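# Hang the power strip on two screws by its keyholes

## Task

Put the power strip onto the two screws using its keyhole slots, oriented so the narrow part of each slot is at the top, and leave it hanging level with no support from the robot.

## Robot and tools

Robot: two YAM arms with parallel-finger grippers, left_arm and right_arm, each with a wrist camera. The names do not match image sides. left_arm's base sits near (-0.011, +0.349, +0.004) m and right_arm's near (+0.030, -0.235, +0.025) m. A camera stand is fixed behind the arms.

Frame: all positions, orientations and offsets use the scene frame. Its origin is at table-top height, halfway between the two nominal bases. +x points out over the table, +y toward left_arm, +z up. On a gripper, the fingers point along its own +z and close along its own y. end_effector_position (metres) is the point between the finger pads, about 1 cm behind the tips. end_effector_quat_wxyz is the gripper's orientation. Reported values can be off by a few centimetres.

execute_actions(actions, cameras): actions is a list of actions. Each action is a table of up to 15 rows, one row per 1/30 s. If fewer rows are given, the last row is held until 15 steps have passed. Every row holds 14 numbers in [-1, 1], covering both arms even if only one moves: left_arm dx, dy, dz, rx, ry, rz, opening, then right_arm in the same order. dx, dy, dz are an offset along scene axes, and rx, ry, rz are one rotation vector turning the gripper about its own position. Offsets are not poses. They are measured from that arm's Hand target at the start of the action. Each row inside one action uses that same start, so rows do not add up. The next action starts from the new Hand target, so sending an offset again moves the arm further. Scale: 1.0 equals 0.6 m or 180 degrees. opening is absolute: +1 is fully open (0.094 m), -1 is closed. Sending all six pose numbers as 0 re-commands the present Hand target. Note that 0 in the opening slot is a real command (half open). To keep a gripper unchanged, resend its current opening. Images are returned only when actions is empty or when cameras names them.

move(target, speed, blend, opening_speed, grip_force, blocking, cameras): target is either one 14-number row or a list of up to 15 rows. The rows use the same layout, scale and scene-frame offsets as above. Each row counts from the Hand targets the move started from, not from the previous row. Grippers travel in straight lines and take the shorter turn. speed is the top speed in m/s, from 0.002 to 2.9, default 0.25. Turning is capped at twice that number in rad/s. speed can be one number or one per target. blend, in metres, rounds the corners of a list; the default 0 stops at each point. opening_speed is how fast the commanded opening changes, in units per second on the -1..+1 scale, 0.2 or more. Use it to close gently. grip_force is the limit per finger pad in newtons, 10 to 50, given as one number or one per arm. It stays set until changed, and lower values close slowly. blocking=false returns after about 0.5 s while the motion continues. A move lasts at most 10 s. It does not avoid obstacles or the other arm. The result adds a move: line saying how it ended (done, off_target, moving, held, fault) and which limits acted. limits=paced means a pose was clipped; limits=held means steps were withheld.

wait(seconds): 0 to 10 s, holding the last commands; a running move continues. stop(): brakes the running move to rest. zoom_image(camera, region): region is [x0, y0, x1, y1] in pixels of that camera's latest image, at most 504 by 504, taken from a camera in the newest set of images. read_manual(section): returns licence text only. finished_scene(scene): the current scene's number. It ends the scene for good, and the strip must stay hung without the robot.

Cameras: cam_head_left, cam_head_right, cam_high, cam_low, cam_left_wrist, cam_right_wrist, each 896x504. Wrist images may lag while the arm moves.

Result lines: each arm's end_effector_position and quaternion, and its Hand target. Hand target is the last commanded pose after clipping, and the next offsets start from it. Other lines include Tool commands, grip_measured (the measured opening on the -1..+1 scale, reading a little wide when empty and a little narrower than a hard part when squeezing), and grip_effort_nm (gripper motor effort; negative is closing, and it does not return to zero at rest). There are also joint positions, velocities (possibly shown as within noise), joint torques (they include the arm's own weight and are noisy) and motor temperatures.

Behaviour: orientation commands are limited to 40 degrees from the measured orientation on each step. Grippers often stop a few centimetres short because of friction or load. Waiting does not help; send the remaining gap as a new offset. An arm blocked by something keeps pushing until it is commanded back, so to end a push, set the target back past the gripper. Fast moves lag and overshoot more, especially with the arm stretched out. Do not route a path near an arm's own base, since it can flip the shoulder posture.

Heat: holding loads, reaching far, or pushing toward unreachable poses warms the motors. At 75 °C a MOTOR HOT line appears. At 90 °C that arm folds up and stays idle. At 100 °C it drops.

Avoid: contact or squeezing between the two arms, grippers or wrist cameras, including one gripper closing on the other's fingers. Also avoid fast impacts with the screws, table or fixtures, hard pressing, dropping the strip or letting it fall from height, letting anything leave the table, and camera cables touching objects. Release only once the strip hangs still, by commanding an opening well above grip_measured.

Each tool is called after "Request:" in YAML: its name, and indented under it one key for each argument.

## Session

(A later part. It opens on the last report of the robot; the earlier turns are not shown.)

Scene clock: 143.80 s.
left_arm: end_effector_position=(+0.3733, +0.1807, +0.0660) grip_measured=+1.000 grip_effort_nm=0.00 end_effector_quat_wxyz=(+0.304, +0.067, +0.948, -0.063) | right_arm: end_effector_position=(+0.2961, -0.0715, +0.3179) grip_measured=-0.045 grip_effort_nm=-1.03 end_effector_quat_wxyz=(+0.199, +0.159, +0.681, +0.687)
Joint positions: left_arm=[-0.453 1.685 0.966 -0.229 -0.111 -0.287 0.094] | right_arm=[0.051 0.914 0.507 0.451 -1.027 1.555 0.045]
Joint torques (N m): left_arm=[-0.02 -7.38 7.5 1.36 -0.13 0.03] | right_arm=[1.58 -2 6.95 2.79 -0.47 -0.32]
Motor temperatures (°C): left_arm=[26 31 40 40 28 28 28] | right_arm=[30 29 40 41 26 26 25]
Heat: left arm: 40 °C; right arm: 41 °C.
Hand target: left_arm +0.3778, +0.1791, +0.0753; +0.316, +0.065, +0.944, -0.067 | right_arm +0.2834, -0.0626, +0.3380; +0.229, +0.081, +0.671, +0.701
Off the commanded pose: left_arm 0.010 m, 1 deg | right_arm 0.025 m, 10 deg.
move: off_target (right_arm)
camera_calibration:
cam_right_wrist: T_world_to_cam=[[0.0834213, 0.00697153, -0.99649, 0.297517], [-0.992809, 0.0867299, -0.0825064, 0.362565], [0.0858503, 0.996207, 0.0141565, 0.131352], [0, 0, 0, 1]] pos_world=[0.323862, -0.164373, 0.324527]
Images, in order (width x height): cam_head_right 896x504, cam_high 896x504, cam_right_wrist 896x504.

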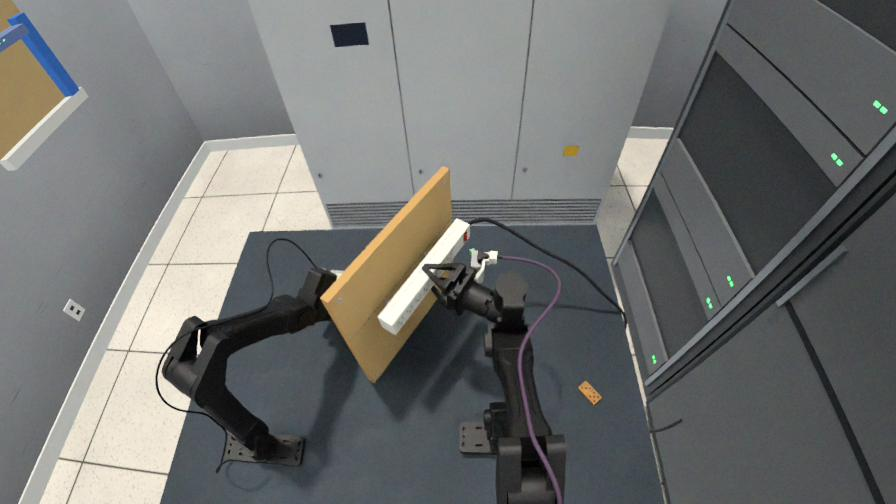

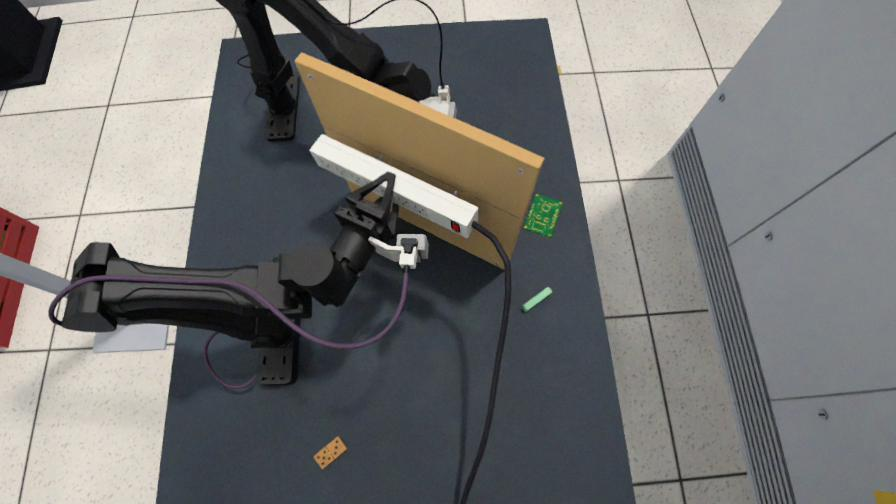

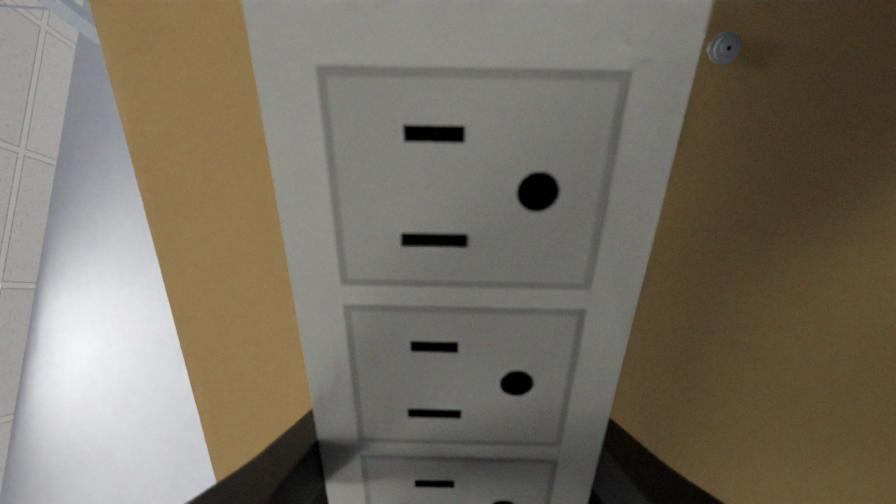

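Request:
move:
  target: [0,0,0,0,0,0,1.0,0.0203,0.0363,-0.0925,0.0045,0.0201,0,-0.3]
  speed: 0.08
  cameras: ["cam_right_wrist", "cam_head_right", "cam_high"]

Request:
zoom_image:
  camera: "cam_high"
  region: [300, 110, 540, 270]

Request:
zoom_image:
  camera: "cam_head_right"
  region: [320, 160, 520, 350]

Scene clock: 150.73 s.
left_arm: end_effector_position=(+0.3733, +0.1807, +0.0660) grip_measured=+1.000 grip_effort_nm=0.00 end_effector_quat_wxyz=(+0.304, +0.067, +0.948, -0.063) | right_arm: end_effector_position=(+0.3020, -0.0458, +0.2632) grip_measured=-0.045 grip_effort_nm=-1.03 end_effector_quat_wxyz=(+0.175, +0.162, +0.686, +0.687)
Joint positions: left_arm=[-0.453 1.685 0.966 -0.229 -0.111 -0.287 0.094] | right_arm=[0.17 1.082 0.367 0.726 -0.939 1.561 0.045]
Joint torques (N m): left_arm=[-0.03 -7.38 7.49 1.36 -0.13 0.04] | right_arm=[1.25 -2.88 6.41 2.77 -0.25 -0.26]
Heat: left arm: 40 °C; right arm: 42 °C.
Hand target: left_arm +0.3778, +0.1791, +0.0753; +0.316, +0.065, +0.944, -0.067 | right_arm +0.2955, -0.0408, +0.2826; +0.207, +0.105, +0.672, +0.703
Off the commanded pose: left_arm 0.010 m, 1 deg | right_arm 0.021 m, 8 deg.
move: off_target (right_arm)
camera_calibration:
cam_right_wrist: T_world_to_cam=[[0.0445271, 0.0113518, -0.998944, 0.254976], [-0.997489, 0.0556362, -0.04383, 0.351545], [0.0550799, 0.998387, 0.0138007, 0.115488], [0, 0, 0, 1]] pos_world=[0.332948, -0.137755, 0.268521]
Images, in order (width x height): cam_head_right 896x504, cam_high 896x504, cam_right_wrist 896x504.

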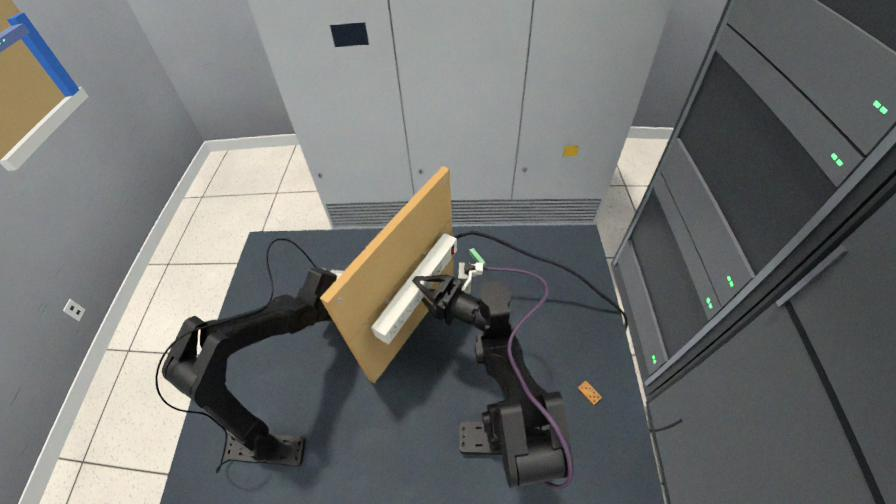

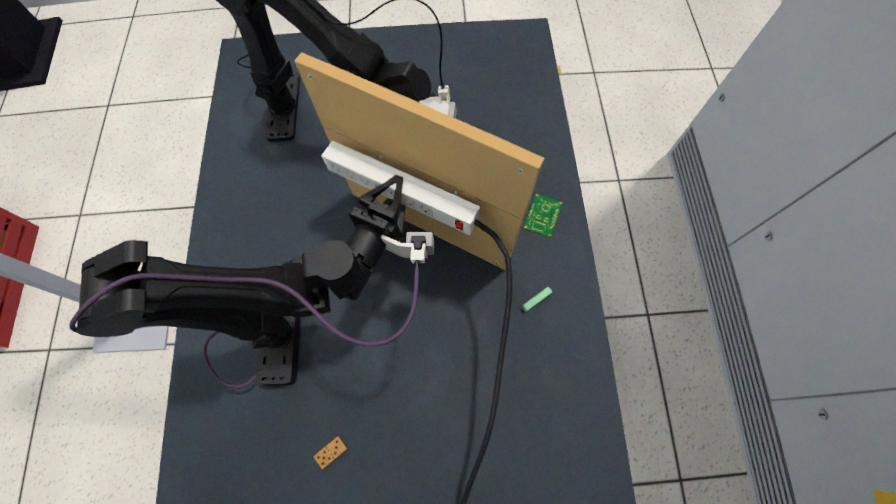

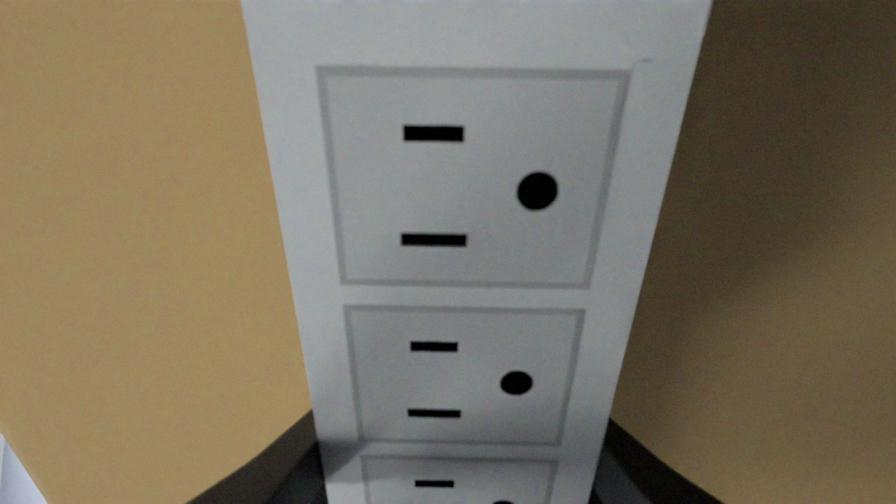

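Scaled by 2.100 from the camera's 896x504 image, which has a finer 1280x720 frame.

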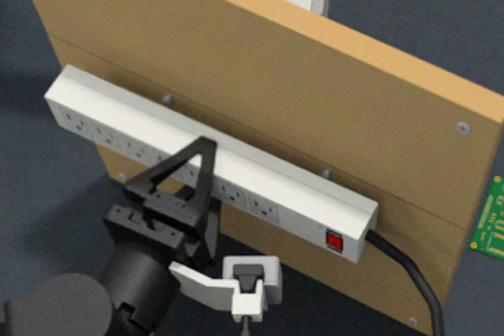

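Scaled by 2.520 from the camera's 896x504 image, which has a finer 1280x720 frame.

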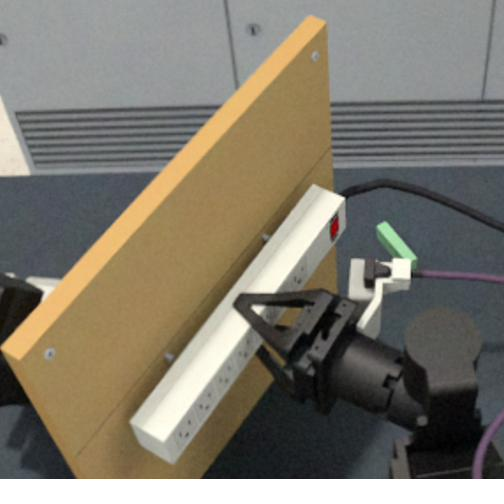

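Request:
zoom_image:
  camera: "cam_high"
  region: [310, 125, 400, 175]

Request:
zoom_image:
  camera: "cam_high"
  region: [420, 180, 510, 230]

Request:
zoom_image:
  camera: "cam_head_right"
  region: [360, 290, 420, 350]

Request:
zoom_image:
  camera: "cam_head_right"
  region: [410, 225, 470, 285]

Scaled by 5.600 from the camera's 896x504 image, which has a finer 1280x720 frame.

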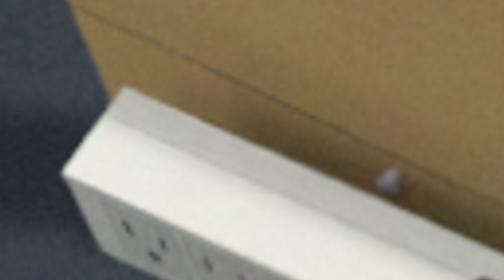

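Scaled by 5.600 from the camera's 896x504 image, which has a finer 1280x720 frame.

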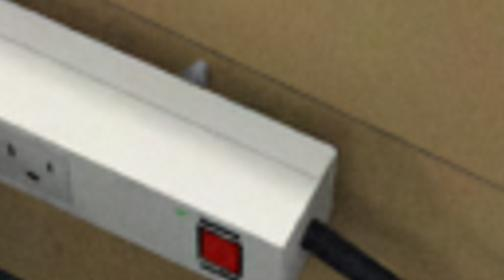

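Scaled by 8.400 from the camera's 896x504 image, which has a finer 1280x720 frame.

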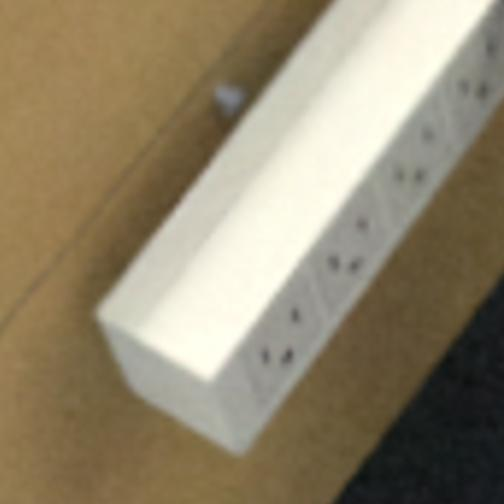

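Scaled by 8.400 from the camera's 896x504 image, which has a finer 1280x720 frame.

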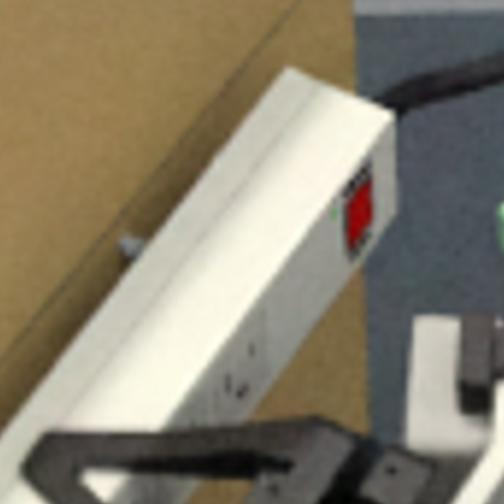

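Request:
move:
  target: [0,0,0,0,0,0,1.0,0.0212,0.0027,0.0123,0.001,0.0059,-0.0056,-0.3]
  speed: 0.06
  cameras: ["cam_head_right", "cam_high"]

Request:
zoom_image:
  camera: "cam_high"
  region: [310, 125, 400, 175]

Request:
zoom_image:
  camera: "cam_high"
  region: [420, 180, 510, 230]

Request:
zoom_image:
  camera: "cam_head_right"
  region: [360, 290, 420, 350]

Request:
zoom_image:
  camera: "cam_head_right"
  region: [410, 225, 470, 285]

Scene clock: 173.13 s.
left_arm: end_effector_position=(+0.3733, +0.1807, +0.0660) grip_measured=+1.000 grip_effort_nm=0.00 end_effector_quat_wxyz=(+0.304, +0.067, +0.948, -0.063) | right_arm: end_effector_position=(+0.3066, -0.0452, +0.2554) grip_measured=-0.045 grip_effort_nm=-1.03 end_effector_quat_wxyz=(+0.166, +0.177, +0.688, +0.684)
Joint positions: left_arm=[-0.453 1.685 0.966 -0.229 -0.111 -0.287 0.094] | right_arm=[0.175 1.11 0.367 0.726 -0.925 1.571 0.045]
Joint torques (N m): left_arm=[-0.03 -7.38 7.5 1.36 -0.13 0.04] | right_arm=[1.25 -2.89 10.43 2.58 -0.17 -0.24]
Heat: left arm: 41 °C; right arm: 44 °C.
Hand target: left_arm +0.3778, +0.1791, +0.0753; +0.316, +0.065, +0.944, -0.067 | right_arm +0.3082, -0.0391, +0.2900; +0.207, +0.118, +0.672, +0.701
Off the commanded pose: left_arm 0.010 m, 1 deg | right_arm 0.035 m, 9 deg.
move: off_target (right_arm)
Images, in order (width x height): cam_head_right 896x504, cam_high 896x504.

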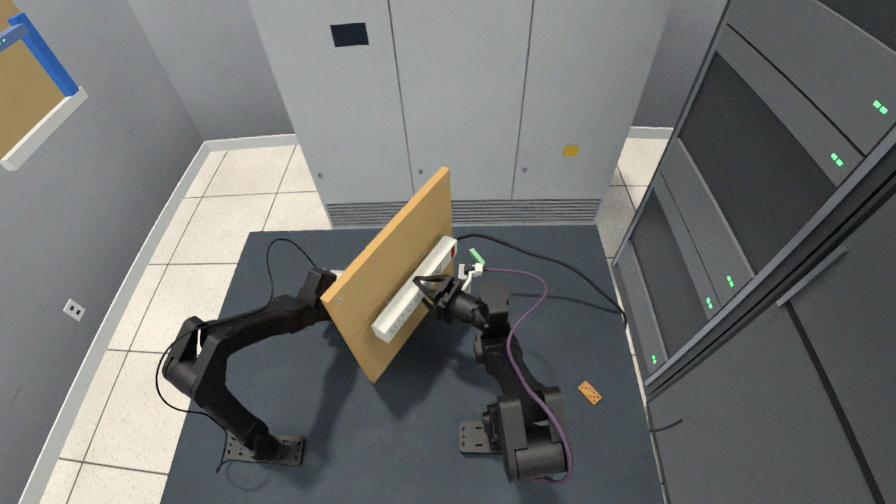

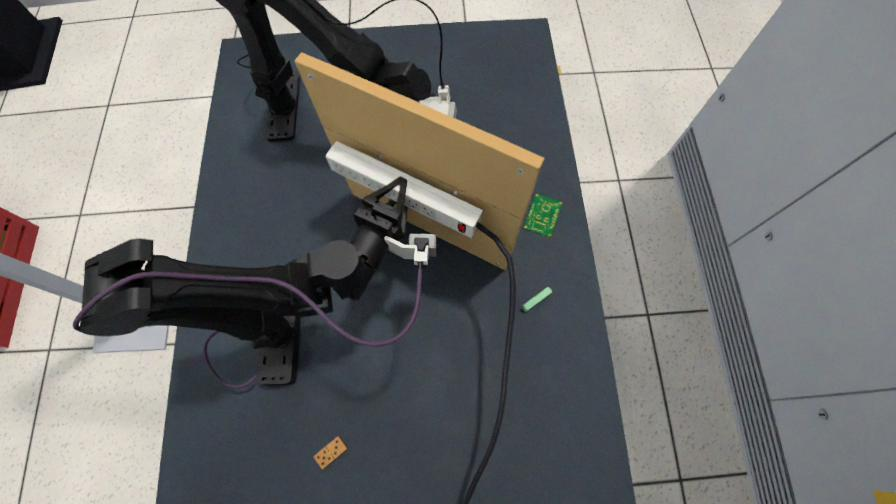

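Scaled by 5.600 from the camera's 896x504 image, which has a finer 1280x720 frame.

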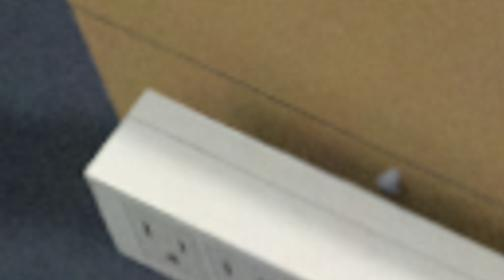

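Scaled by 5.600 from the camera's 896x504 image, which has a finer 1280x720 frame.

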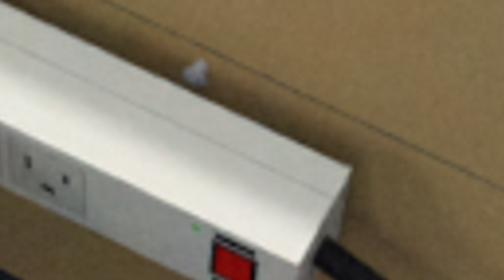

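Scaled by 8.400 from the camera's 896x504 image, which has a finer 1280x720 frame.

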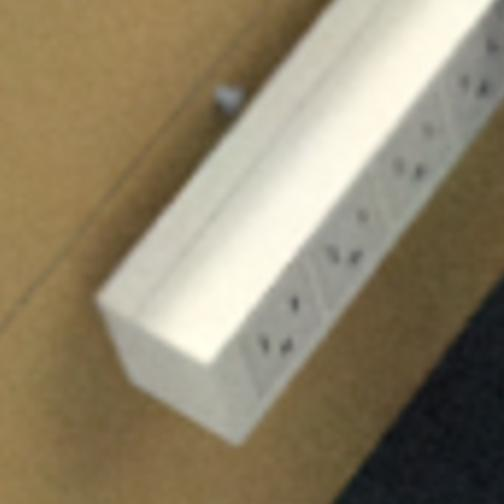

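Scaled by 8.400 from the camera's 896x504 image, which has a finer 1280x720 frame.

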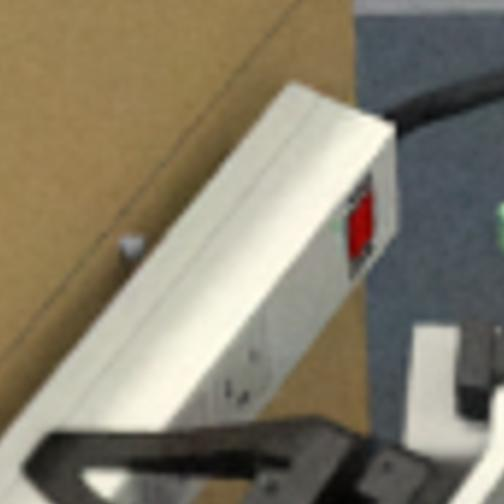

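Request:
move:
  target: [0,0,0,0,0,0,1.0,0.0312,0.0063,0.01,-0.0011,-0.0071,0,-0.3]
  speed: 0.05
  cameras: ["cam_head_right", "cam_high"]

Request:
zoom_image:
  camera: "cam_high"
  region: [310, 125, 400, 175]

Request:
zoom_image:
  camera: "cam_high"
  region: [420, 180, 510, 230]

Request:
zoom_image:
  camera: "cam_head_right"
  region: [360, 290, 420, 350]

Request:
zoom_image:
  camera: "cam_head_right"
  region: [410, 225, 470, 285]

Scene clock: 182.97 s.
left_arm: end_effector_position=(+0.3733, +0.1807, +0.0660) grip_measured=+1.000 grip_effort_nm=0.01 end_effector_quat_wxyz=(+0.304, +0.067, +0.948, -0.063) | right_arm: end_effector_position=(+0.3256, -0.0432, +0.2570) grip_measured=-0.045 grip_effort_nm=-1.03 end_effector_quat_wxyz=(+0.166, +0.184, +0.690, +0.681)
Joint positions: left_arm=[-0.453 1.685 0.966 -0.229 -0.111 -0.287 0.094] | right_arm=[0.175 1.196 0.43 0.736 -0.916 1.568 0.045]
Joint torques (N m): left_arm=[-0.02 -7.38 7.5 1.36 -0.13 0.04] | right_arm=[1.09 -3.41 10.85 2.79 -0.24 -0.34]
Heat: left arm: 41 °C; right arm: 44 °C.
Hand target: left_arm +0.3778, +0.1791, +0.0753; +0.316, +0.065, +0.944, -0.067 | right_arm +0.3270, -0.0354, +0.2959; +0.214, +0.110, +0.671, +0.701
Off the commanded pose: left_arm 0.010 m, 1 deg | right_arm 0.040 m, 11 deg.
move: off_target (right_arm)
Images, in order (width x height): cam_head_right 896x504, cam_high 896x504.

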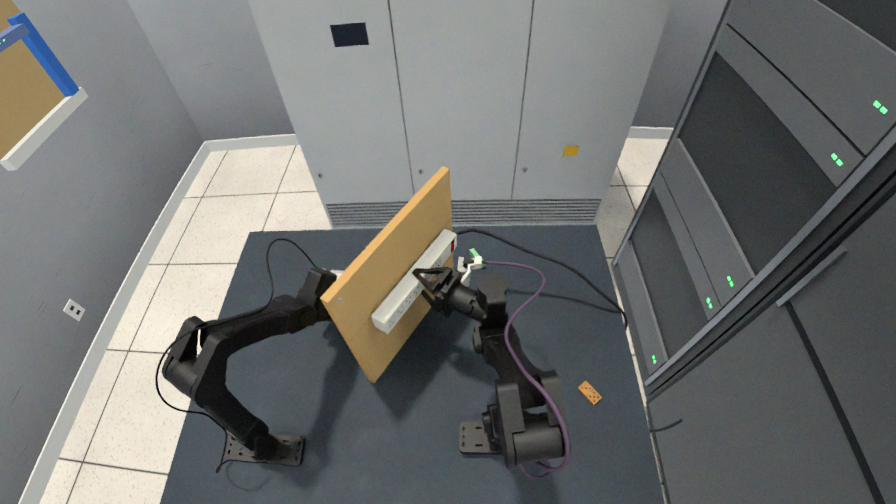

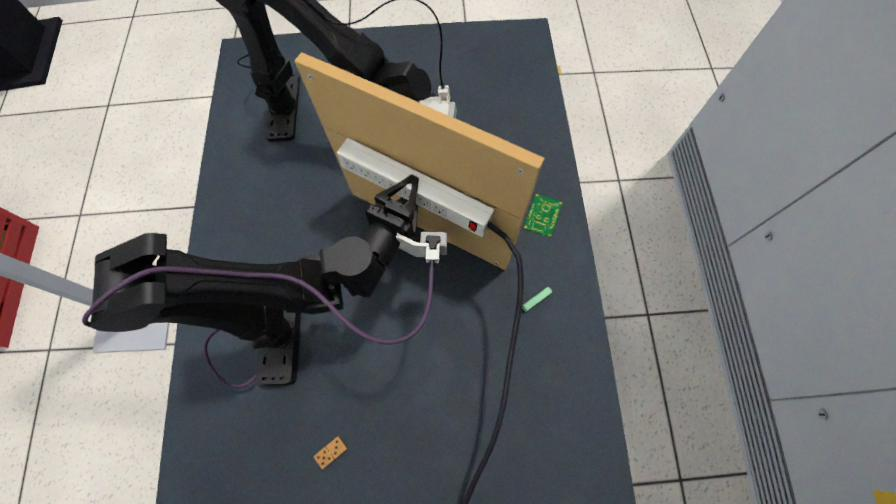

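Scaled by 5.600 from the camera's 896x504 image, which has a finer 1280x720 frame.

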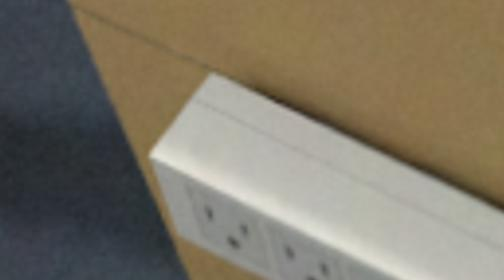

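Scaled by 5.600 from the camera's 896x504 image, which has a finer 1280x720 frame.

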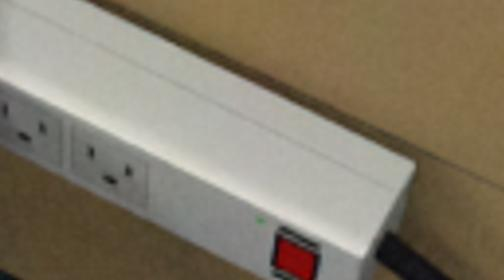

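Scaled by 8.400 from the camera's 896x504 image, which has a finer 1280x720 frame.

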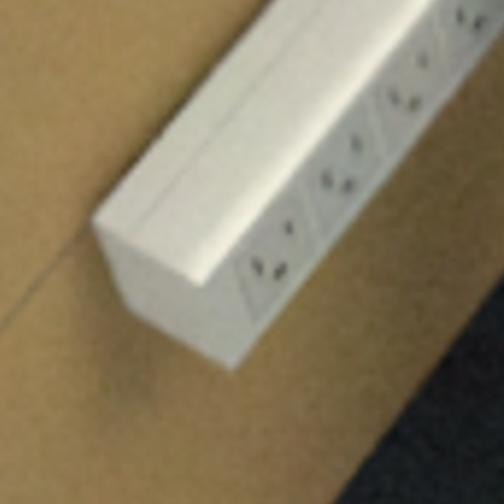

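Scaled by 8.400 from the camera's 896x504 image, which has a finer 1280x720 frame.

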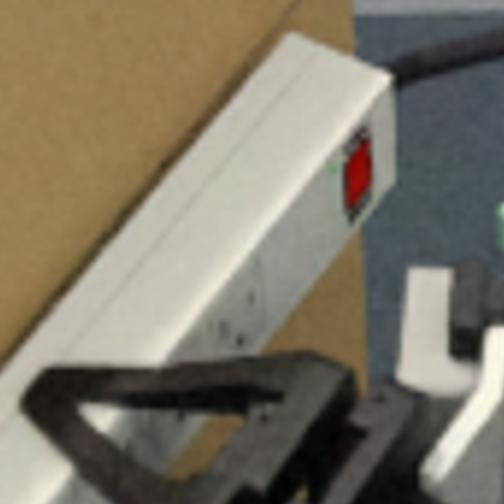

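Request:
move:
  target:
    - [0,0,0,0,0,0,1.0,-0.0573,-0.0137,-0.0098,-0.0028,-0.0205,0,-0.3]
    - [0,0,0,0,0,0,1.0,-0.0108,0.0105,0.005,-0.0028,-0.0205,0,-0.3]
  speed: 0.07
  blend: [0.004, 0]
  cameras: ["cam_head_right", "cam_high"]

Request:
zoom_image:
  camera: "cam_high"
  region: [310, 125, 400, 175]

Request:
zoom_image:
  camera: "cam_high"
  region: [420, 180, 510, 230]

Request:
zoom_image:
  camera: "cam_head_right"
  region: [360, 290, 420, 350]

Request:
zoom_image:
  camera: "cam_head_right"
  region: [410, 225, 470, 285]

Scene clock: 194.87 s.
left_arm: end_effector_position=(+0.3733, +0.1807, +0.0660) grip_measured=+1.000 grip_effort_nm=0.01 end_effector_quat_wxyz=(+0.304, +0.067, +0.948, -0.063) | right_arm: end_effector_position=(+0.3213, -0.0384, +0.2565) grip_measured=-0.045 grip_effort_nm=-1.03 end_effector_quat_wxyz=(+0.186, +0.169, +0.690, +0.679)
Joint positions: left_arm=[-0.453 1.685 0.966 -0.229 -0.111 -0.287 0.094] | right_arm=[0.206 1.182 0.407 0.76 -0.877 1.532 0.045]
Joint torques (N m): left_arm=[-0.02 -7.36 7.5 1.36 -0.13 0.04] | right_arm=[1.52 -3.59 10.86 2.86 -0.28 -0.41]
Heat: left arm: 41 °C; right arm: 43 °C.
Hand target: left_arm +0.3778, +0.1791, +0.0753; +0.316, +0.065, +0.944, -0.067 | right_arm +0.3204, -0.0291, +0.2989; +0.236, +0.086, +0.667, +0.701
Off the commanded pose: left_arm 0.010 m, 1 deg | right_arm 0.043 m, 12 deg.
move: off_target (right_arm)
Images, in order (width x height): cam_head_right 896x504, cam_high 896x504.

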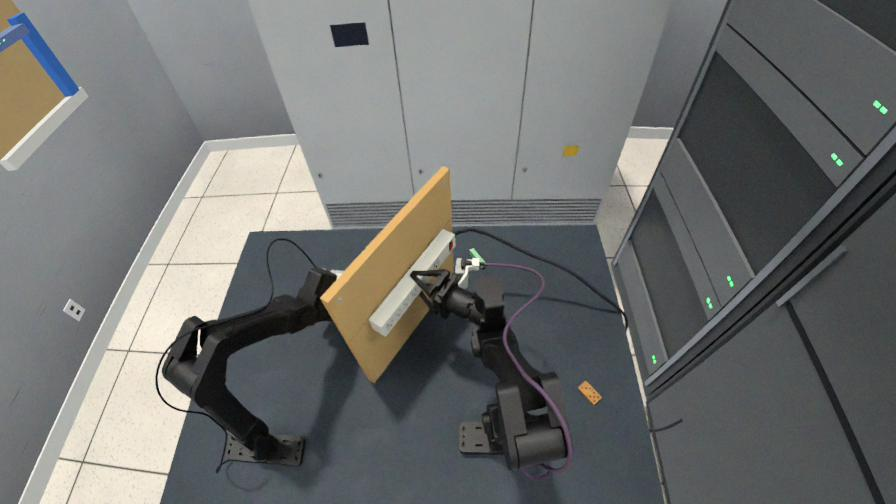

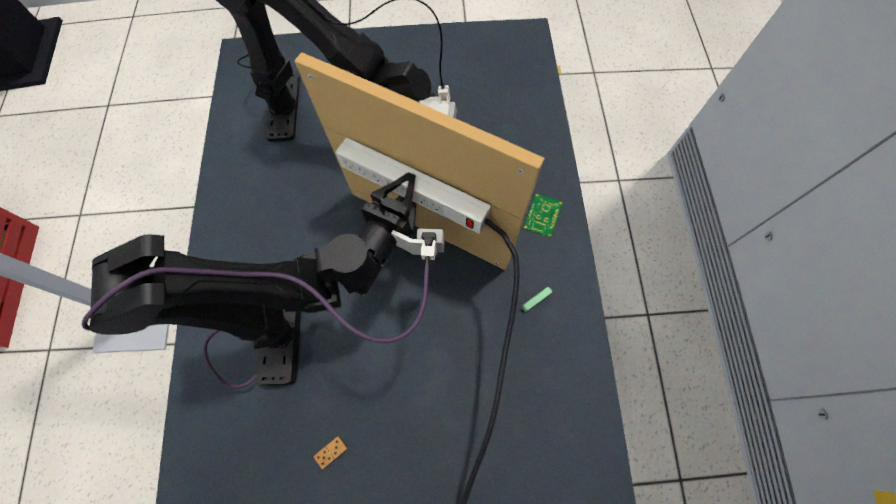

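Scaled by 5.600 from the camera's 896x504 image, which has a finer 1280x720 frame.

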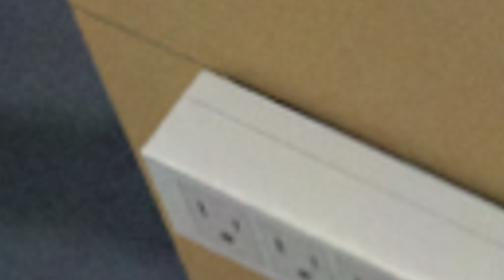

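Scaled by 5.600 from the camera's 896x504 image, which has a finer 1280x720 frame.

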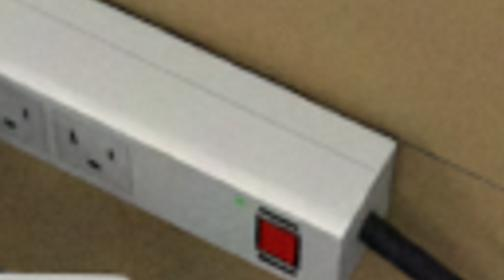

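Scaled by 8.400 from the camera's 896x504 image, which has a finer 1280x720 frame.

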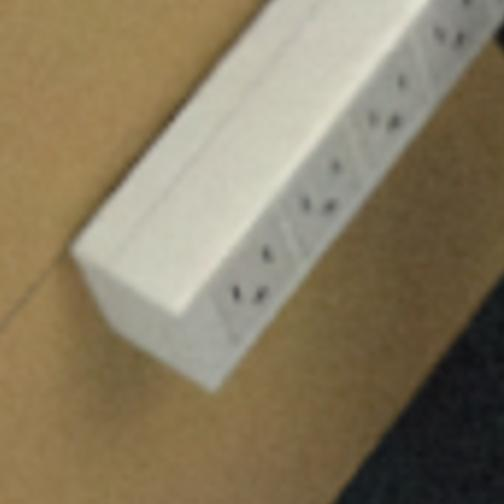

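Scaled by 8.400 from the camera's 896x504 image, which has a finer 1280x720 frame.

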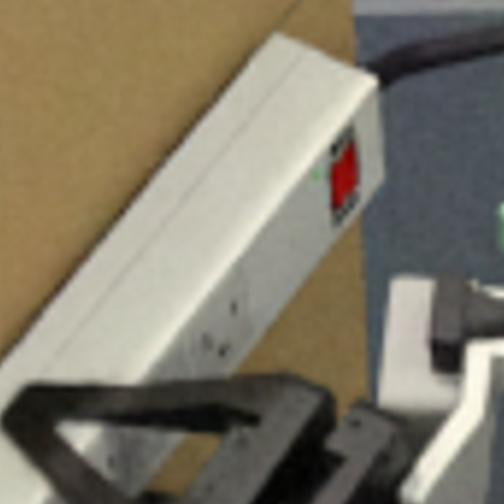

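Request:
move:
  target: [0,0,0,0,0,0,1.0,-0.0034,0.0021,0.0067,0.0149,0.0169,0.0067,-0.3]
  speed: 0.05

Scene clock: 199.60 s.
left_arm: end_effector_position=(+0.3733, +0.1807, +0.0660) grip_measured=+1.000 grip_effort_nm=0.00 end_effector_quat_wxyz=(+0.304, +0.067, +0.948, -0.063) | right_arm: end_effector_position=(+0.3223, -0.0380, +0.2589) grip_measured=-0.045 grip_effort_nm=-1.03 end_effector_quat_wxyz=(+0.169, +0.185, +0.681, +0.688)
Joint positions: left_arm=[-0.453 1.685 0.966 -0.229 -0.111 -0.287 0.094] | right_arm=[0.206 1.193 0.407 0.793 -0.879 1.6 0.045]
Joint torques (N m): left_arm=[-0.02 -7.36 7.49 1.36 -0.13 0.04] | right_arm=[1.55 -3.7 10.52 2.98 -0.37 -0.18]
Heat: left arm: 41 °C; right arm: 44 °C.
Hand target: left_arm +0.3778, +0.1791, +0.0753; +0.316, +0.065, +0.944, -0.067 | right_arm +0.3185, -0.0279, +0.3029; +0.209, +0.103, +0.657, +0.716
Off the commanded pose: left_arm 0.010 m, 1 deg | right_arm 0.045 m, 11 deg.
move: off_target (right_arm)

Request:
move:
  target: [0,0,0,0,0,0,1.0,-0.0054,0.0014,0,-0.0073,-0.0118,0.0083,-0.3]
  speed: 0.05

Scene clock: 201.93 s.
left_arm: end_effector_position=(+0.3733, +0.1807, +0.0660) grip_measured=+1.000 grip_effort_nm=0.00 end_effector_quat_wxyz=(+0.304, +0.067, +0.948, -0.063) | right_arm: end_effector_position=(+0.3196, -0.0365, +0.2594) grip_measured=-0.045 grip_effort_nm=-1.03 end_effector_quat_wxyz=(+0.169, +0.173, +0.684, +0.689)
Joint positions: left_arm=[-0.453 1.685 0.966 -0.229 -0.111 -0.287 0.094] | right_arm=[0.206 1.193 0.407 0.796 -0.896 1.585 0.045]
Joint torques (N m): left_arm=[-0.02 -7.38 7.5 1.36 -0.13 0.03] | right_arm=[0.84 -3.49 11.06 2.86 -0.53 -0.39]
Heat: left arm: 41 °C; right arm: 44 °C.
Hand target: left_arm +0.3778, +0.1791, +0.0753; +0.316, +0.065, +0.944, -0.067 | right_arm +0.3152, -0.0271, +0.3029; +0.213, +0.079, +0.663, +0.713
Off the commanded pose: left_arm 0.010 m, 1 deg | right_arm 0.045 m, 13 deg.
move: off_target (right_arm)

Request:
wait:
  seconds: 0
  cameras: ["cam_head_right", "cam_high"]

Request:
zoom_image:
  camera: "cam_high"
  region: [310, 125, 400, 175]

Request:
zoom_image:
  camera: "cam_high"
  region: [420, 180, 510, 230]

Request:
zoom_image:
  camera: "cam_head_right"
  region: [360, 290, 420, 350]

Request:
zoom_image:
  camera: "cam_head_right"
  region: [410, 225, 470, 285]

Scene clock: 203.33 s.
left_arm: end_effector_position=(+0.3733, +0.1807, +0.0660) grip_measured=+1.000 grip_effort_nm=0.00 end_effector_quat_wxyz=(+0.304, +0.067, +0.948, -0.063) | right_arm: end_effector_position=(+0.3196, -0.0365, +0.2594) grip_measured=-0.045 grip_effort_nm=-1.03 end_effector_quat_wxyz=(+0.169, +0.173, +0.684, +0.689)
Joint positions: left_arm=[-0.453 1.685 0.966 -0.229 -0.111 -0.287 0.094] | right_arm=[0.206 1.193 0.407 0.796 -0.896 1.585 0.045]
Joint torques (N m): left_arm=[-0.03 -7.38 7.49 1.36 -0.13 0.04] | right_arm=[0.81 -3.41 11.08 2.87 -0.53 -0.42]
Heat: left arm: 41 °C; right arm: 44 °C.
Hand target: left_arm +0.3778, +0.1791, +0.0753; +0.316, +0.065, +0.944, -0.067 | right_arm +0.3152, -0.0271, +0.3029; +0.213, +0.079, +0.663, +0.713
Tool commands: left_gripper/opening=+1.0 right_gripper/opening=-0.3
Off the commanded pose: left_arm 0.010 m, 1 deg | right_arm 0.045 m, 12 deg.
Images, in order (width x height): cam_head_right 896x504, cam_high 896x504.

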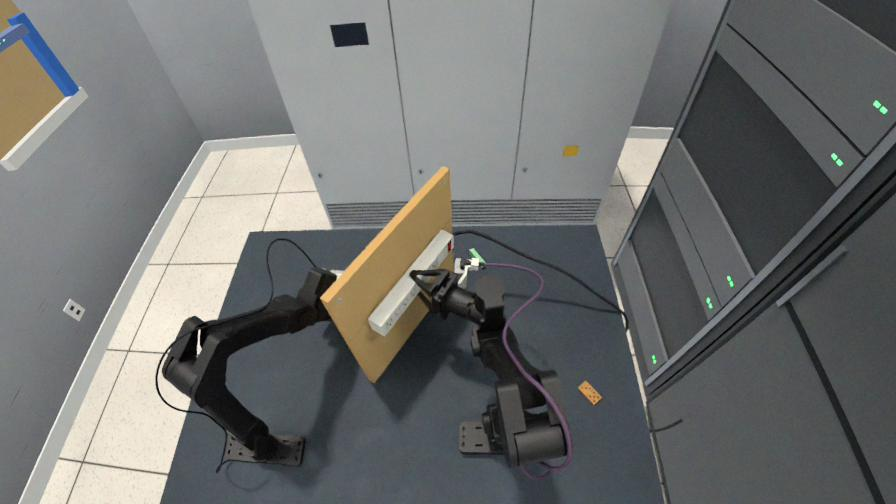

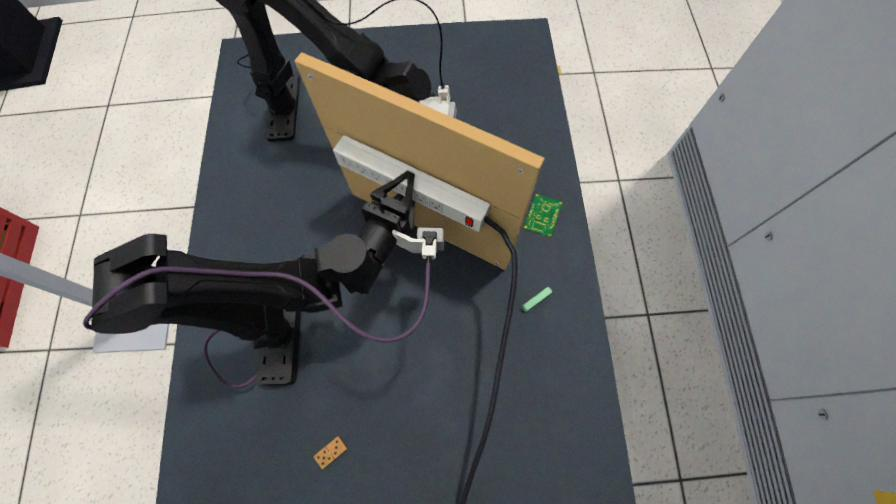

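Scaled by 5.600 from the camera's 896x504 image, which has a finer 1280x720 frame.

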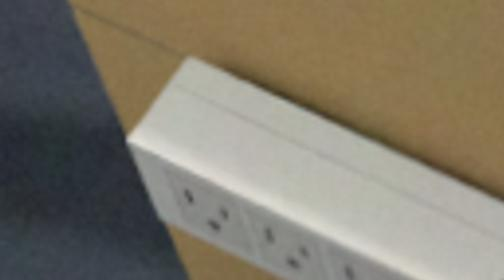

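Scaled by 5.600 from the camera's 896x504 image, which has a finer 1280x720 frame.

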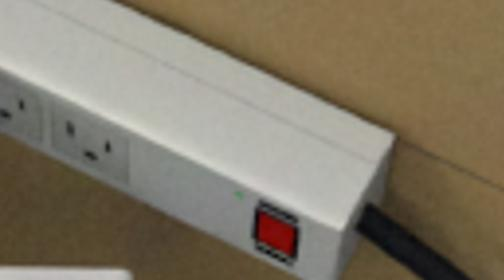

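Scaled by 8.400 from the camera's 896x504 image, which has a finer 1280x720 frame.

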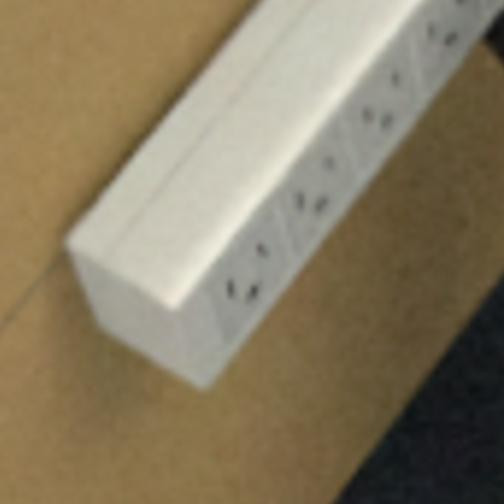

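Scaled by 8.400 from the camera's 896x504 image, which has a finer 1280x720 frame.

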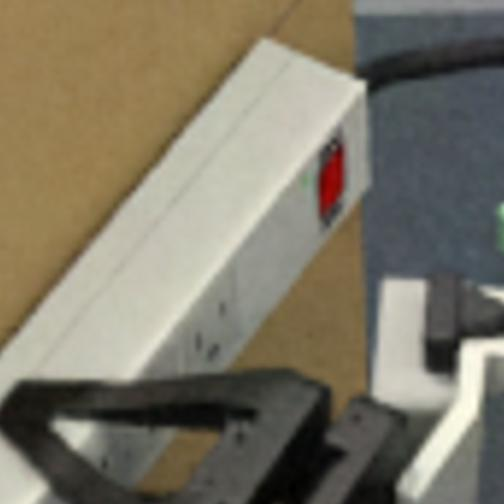

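Request:
move:
  target: [0,0,0,0,0,0,1.0,0,0,0,0,0,-0.0111,-0.3]
  speed: 0.05

Scene clock: 209.70 s.
left_arm: end_effector_position=(+0.3733, +0.1807, +0.0660) grip_measured=+1.000 grip_effort_nm=0.01 end_effector_quat_wxyz=(+0.304, +0.067, +0.948, -0.063) | right_arm: end_effector_position=(+0.3199, -0.0351, +0.2594) grip_measured=-0.045 grip_effort_nm=-1.03 end_effector_quat_wxyz=(+0.173, +0.172, +0.684, +0.688)
Joint positions: left_arm=[-0.453 1.685 0.966 -0.229 -0.111 -0.287 0.094] | right_arm=[0.215 1.193 0.407 0.796 -0.883 1.577 0.045]
Joint torques (N m): left_arm=[-0.05 -7.36 7.5 1.36 -0.13 0.04] | right_arm=[1.84 -5.34 9.96 2.72 -0.21 -0.36]
Heat: left arm: 41 °C; right arm: 45 °C.
Hand target: left_arm +0.3778, +0.1791, +0.0753; +0.316, +0.065, +0.944, -0.067 | right_arm +0.3152, -0.0271, +0.3029; +0.226, +0.091, +0.661, +0.710
Off the commanded pose: left_arm 0.010 m, 1 deg | right_arm 0.045 m, 12 deg.
move: off_target (right_arm)

Request:
move:
  target: [0,0,0,0,0,0,1.0,0.007,0.0114,0,0,0,0,-0.3]
  speed: 0.04

Scene clock: 212.13 s.
left_arm: end_effector_position=(+0.3733, +0.1807, +0.0660) grip_measured=+1.000 grip_effort_nm=0.00 end_effector_quat_wxyz=(+0.304, +0.067, +0.948, -0.063) | right_arm: end_effector_position=(+0.3200, -0.0347, +0.2596) grip_measured=-0.045 grip_effort_nm=-1.03 end_effector_quat_wxyz=(+0.174, +0.172, +0.684, +0.687)
Joint positions: left_arm=[-0.453 1.685 0.966 -0.229 -0.111 -0.287 0.094] | right_arm=[0.217 1.193 0.407 0.796 -0.879 1.576 0.045]
Joint torques (N m): left_arm=[-0.03 -7.36 7.5 1.36 -0.13 0.04] | right_arm=[3.52 -3.59 11.44 2.8 -0.07 -0.41]
Heat: left arm: 41 °C; right arm: 45 °C.
Hand target: left_arm +0.3778, +0.1791, +0.0753; +0.316, +0.065, +0.944, -0.067 | right_arm +0.3193, -0.0201, +0.3029; +0.226, +0.090, +0.661, +0.710
Off the commanded pose: left_arm 0.010 m, 1 deg | right_arm 0.046 m, 12 deg.
move: off_target (right_arm)

Request:
move:
  target: [0,0,0,0,0,0,1.0,0.0044,0.0071,0,0,0,0,-0.3]
  speed: 0.04
  cameras: ["cam_head_right", "cam_high", "cam_right_wrist"]

Request:
zoom_image:
  camera: "cam_high"
  region: [310, 125, 400, 175]

Request:
zoom_image:
  camera: "cam_high"
  region: [420, 180, 510, 230]

Request:
zoom_image:
  camera: "cam_head_right"
  region: [360, 225, 480, 345]

Scene clock: 214.07 s.
left_arm: end_effector_position=(+0.3733, +0.1807, +0.0660) grip_measured=+1.000 grip_effort_nm=0.00 end_effector_quat_wxyz=(+0.304, +0.067, +0.948, -0.063) | right_arm: end_effector_position=(+0.3204, -0.0344, +0.2596) grip_measured=-0.045 grip_effort_nm=-1.03 end_effector_quat_wxyz=(+0.176, +0.172, +0.684, +0.687)
Joint positions: left_arm=[-0.453 1.685 0.966 -0.229 -0.111 -0.287 0.094] | right_arm=[0.22 1.193 0.407 0.795 -0.873 1.574 0.045]
Joint torques (N m): left_arm=[-0.03 -7.38 7.5 1.36 -0.13 0.04] | right_arm=[4.29 -2.45 12.05 2.8 0.04 -0.43]
Heat: left arm: 41 °C; right arm: 45 °C.
Hand target: left_arm +0.3778, +0.1791, +0.0753; +0.316, +0.065, +0.944, -0.067 | right_arm +0.3221, -0.0160, +0.3029; +0.226, +0.091, +0.661, +0.710
Off the commanded pose: left_arm 0.010 m, 1 deg | right_arm 0.047 m, 12 deg.
move: off_target (right_arm)
camera_calibration:
cam_right_wrist: T_world_to_cam=[[0.0320363, 0.0167298, -0.999347, 0.2546], [-0.996864, 0.0729188, -0.030736, 0.366064], [0.072357, 0.997198, 0.0190134, 0.0962494], [0, 0, 0, 1]] pos_world=[0.349795, -0.126932, 0.263855]
Images, in order (width x height): cam_head_right 896x504, cam_high 896x504, cam_right_wrist 896x504.

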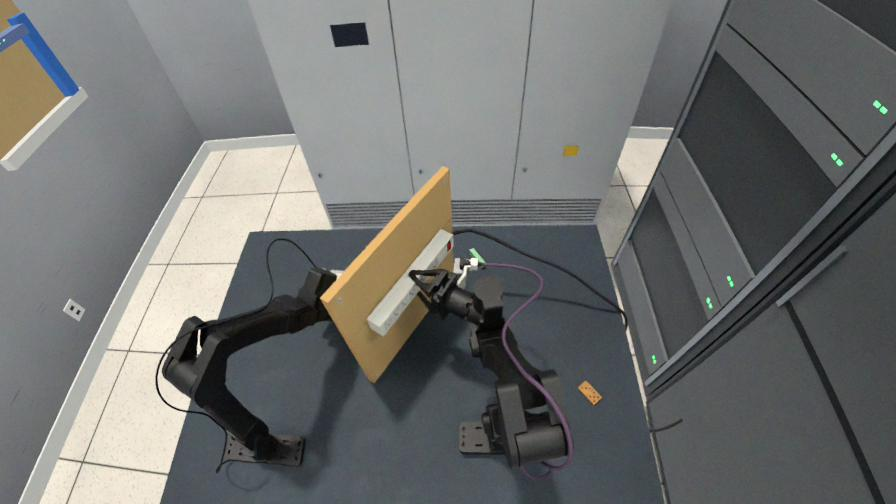

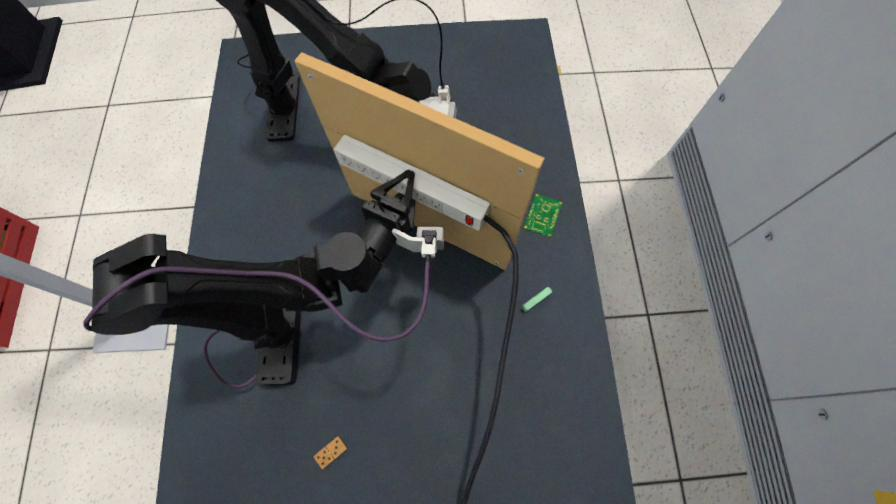

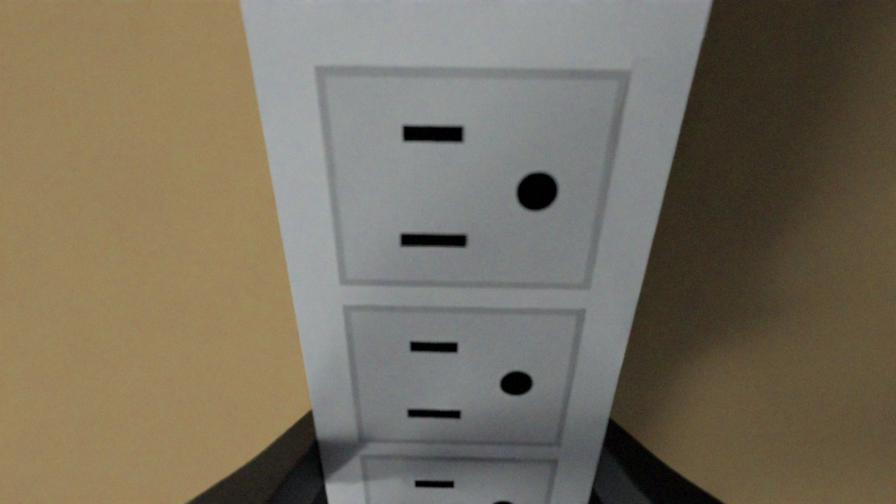

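Scaled by 5.600 from the camera's 896x504 image, which has a finer 1280x720 frame.

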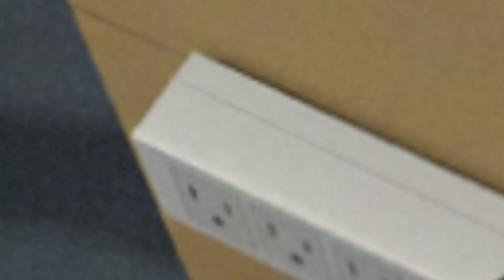

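Scaled by 5.600 from the camera's 896x504 image, which has a finer 1280x720 frame.

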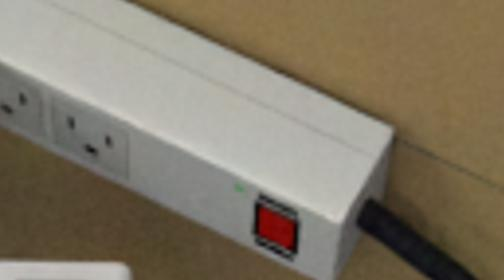

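Scaled by 4.200 from the camera's 896x504 image, which has a finer 1280x720 frame.

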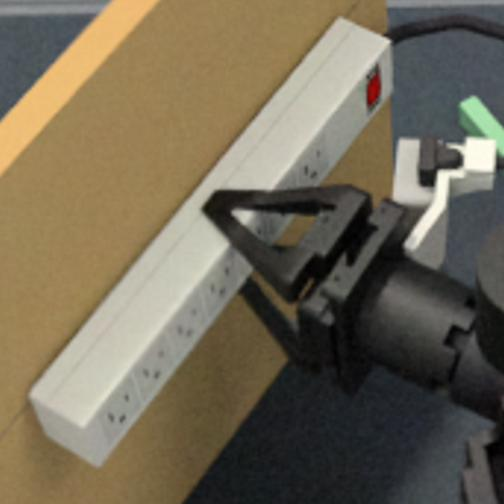

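Request:
move:
  target: [0,0,0,0,0,0,1.0,-0.0026,-0.0043,0.01,0,0,0,-0.3]
  speed: 0.03

Scene clock: 216.27 s.
left_arm: end_effector_position=(+0.3733, +0.1807, +0.0660) grip_measured=+1.000 grip_effort_nm=0.01 end_effector_quat_wxyz=(+0.304, +0.067, +0.948, -0.063) | right_arm: end_effector_position=(+0.3204, -0.0344, +0.2595) grip_measured=-0.045 grip_effort_nm=-1.03 end_effector_quat_wxyz=(+0.176, +0.172, +0.684, +0.687)
Joint positions: left_arm=[-0.453 1.685 0.966 -0.229 -0.111 -0.287 0.094] | right_arm=[0.22 1.193 0.407 0.795 -0.873 1.574 0.045]
Joint torques (N m): left_arm=[-0.03 -7.36 7.49 1.36 -0.13 0.03] | right_arm=[3.77 -4.48 12.71 2.6 -0.09 -0.39]
Motor temperatures (°C): left_arm=[26 32 41 39 28 27 28] | right_arm=[30 28 45 45 26 26 26]
Heat: left arm: 41 °C; right arm: 45 °C.
Hand target: left_arm +0.3778, +0.1791, +0.0753; +0.316, +0.065, +0.944, -0.067 | right_arm +0.3205, -0.0186, +0.3090; +0.226, +0.090, +0.661, +0.710
Off the commanded pose: left_arm 0.010 m, 1 deg | right_arm 0.052 m, 12 deg.
move: off_target (right_arm)


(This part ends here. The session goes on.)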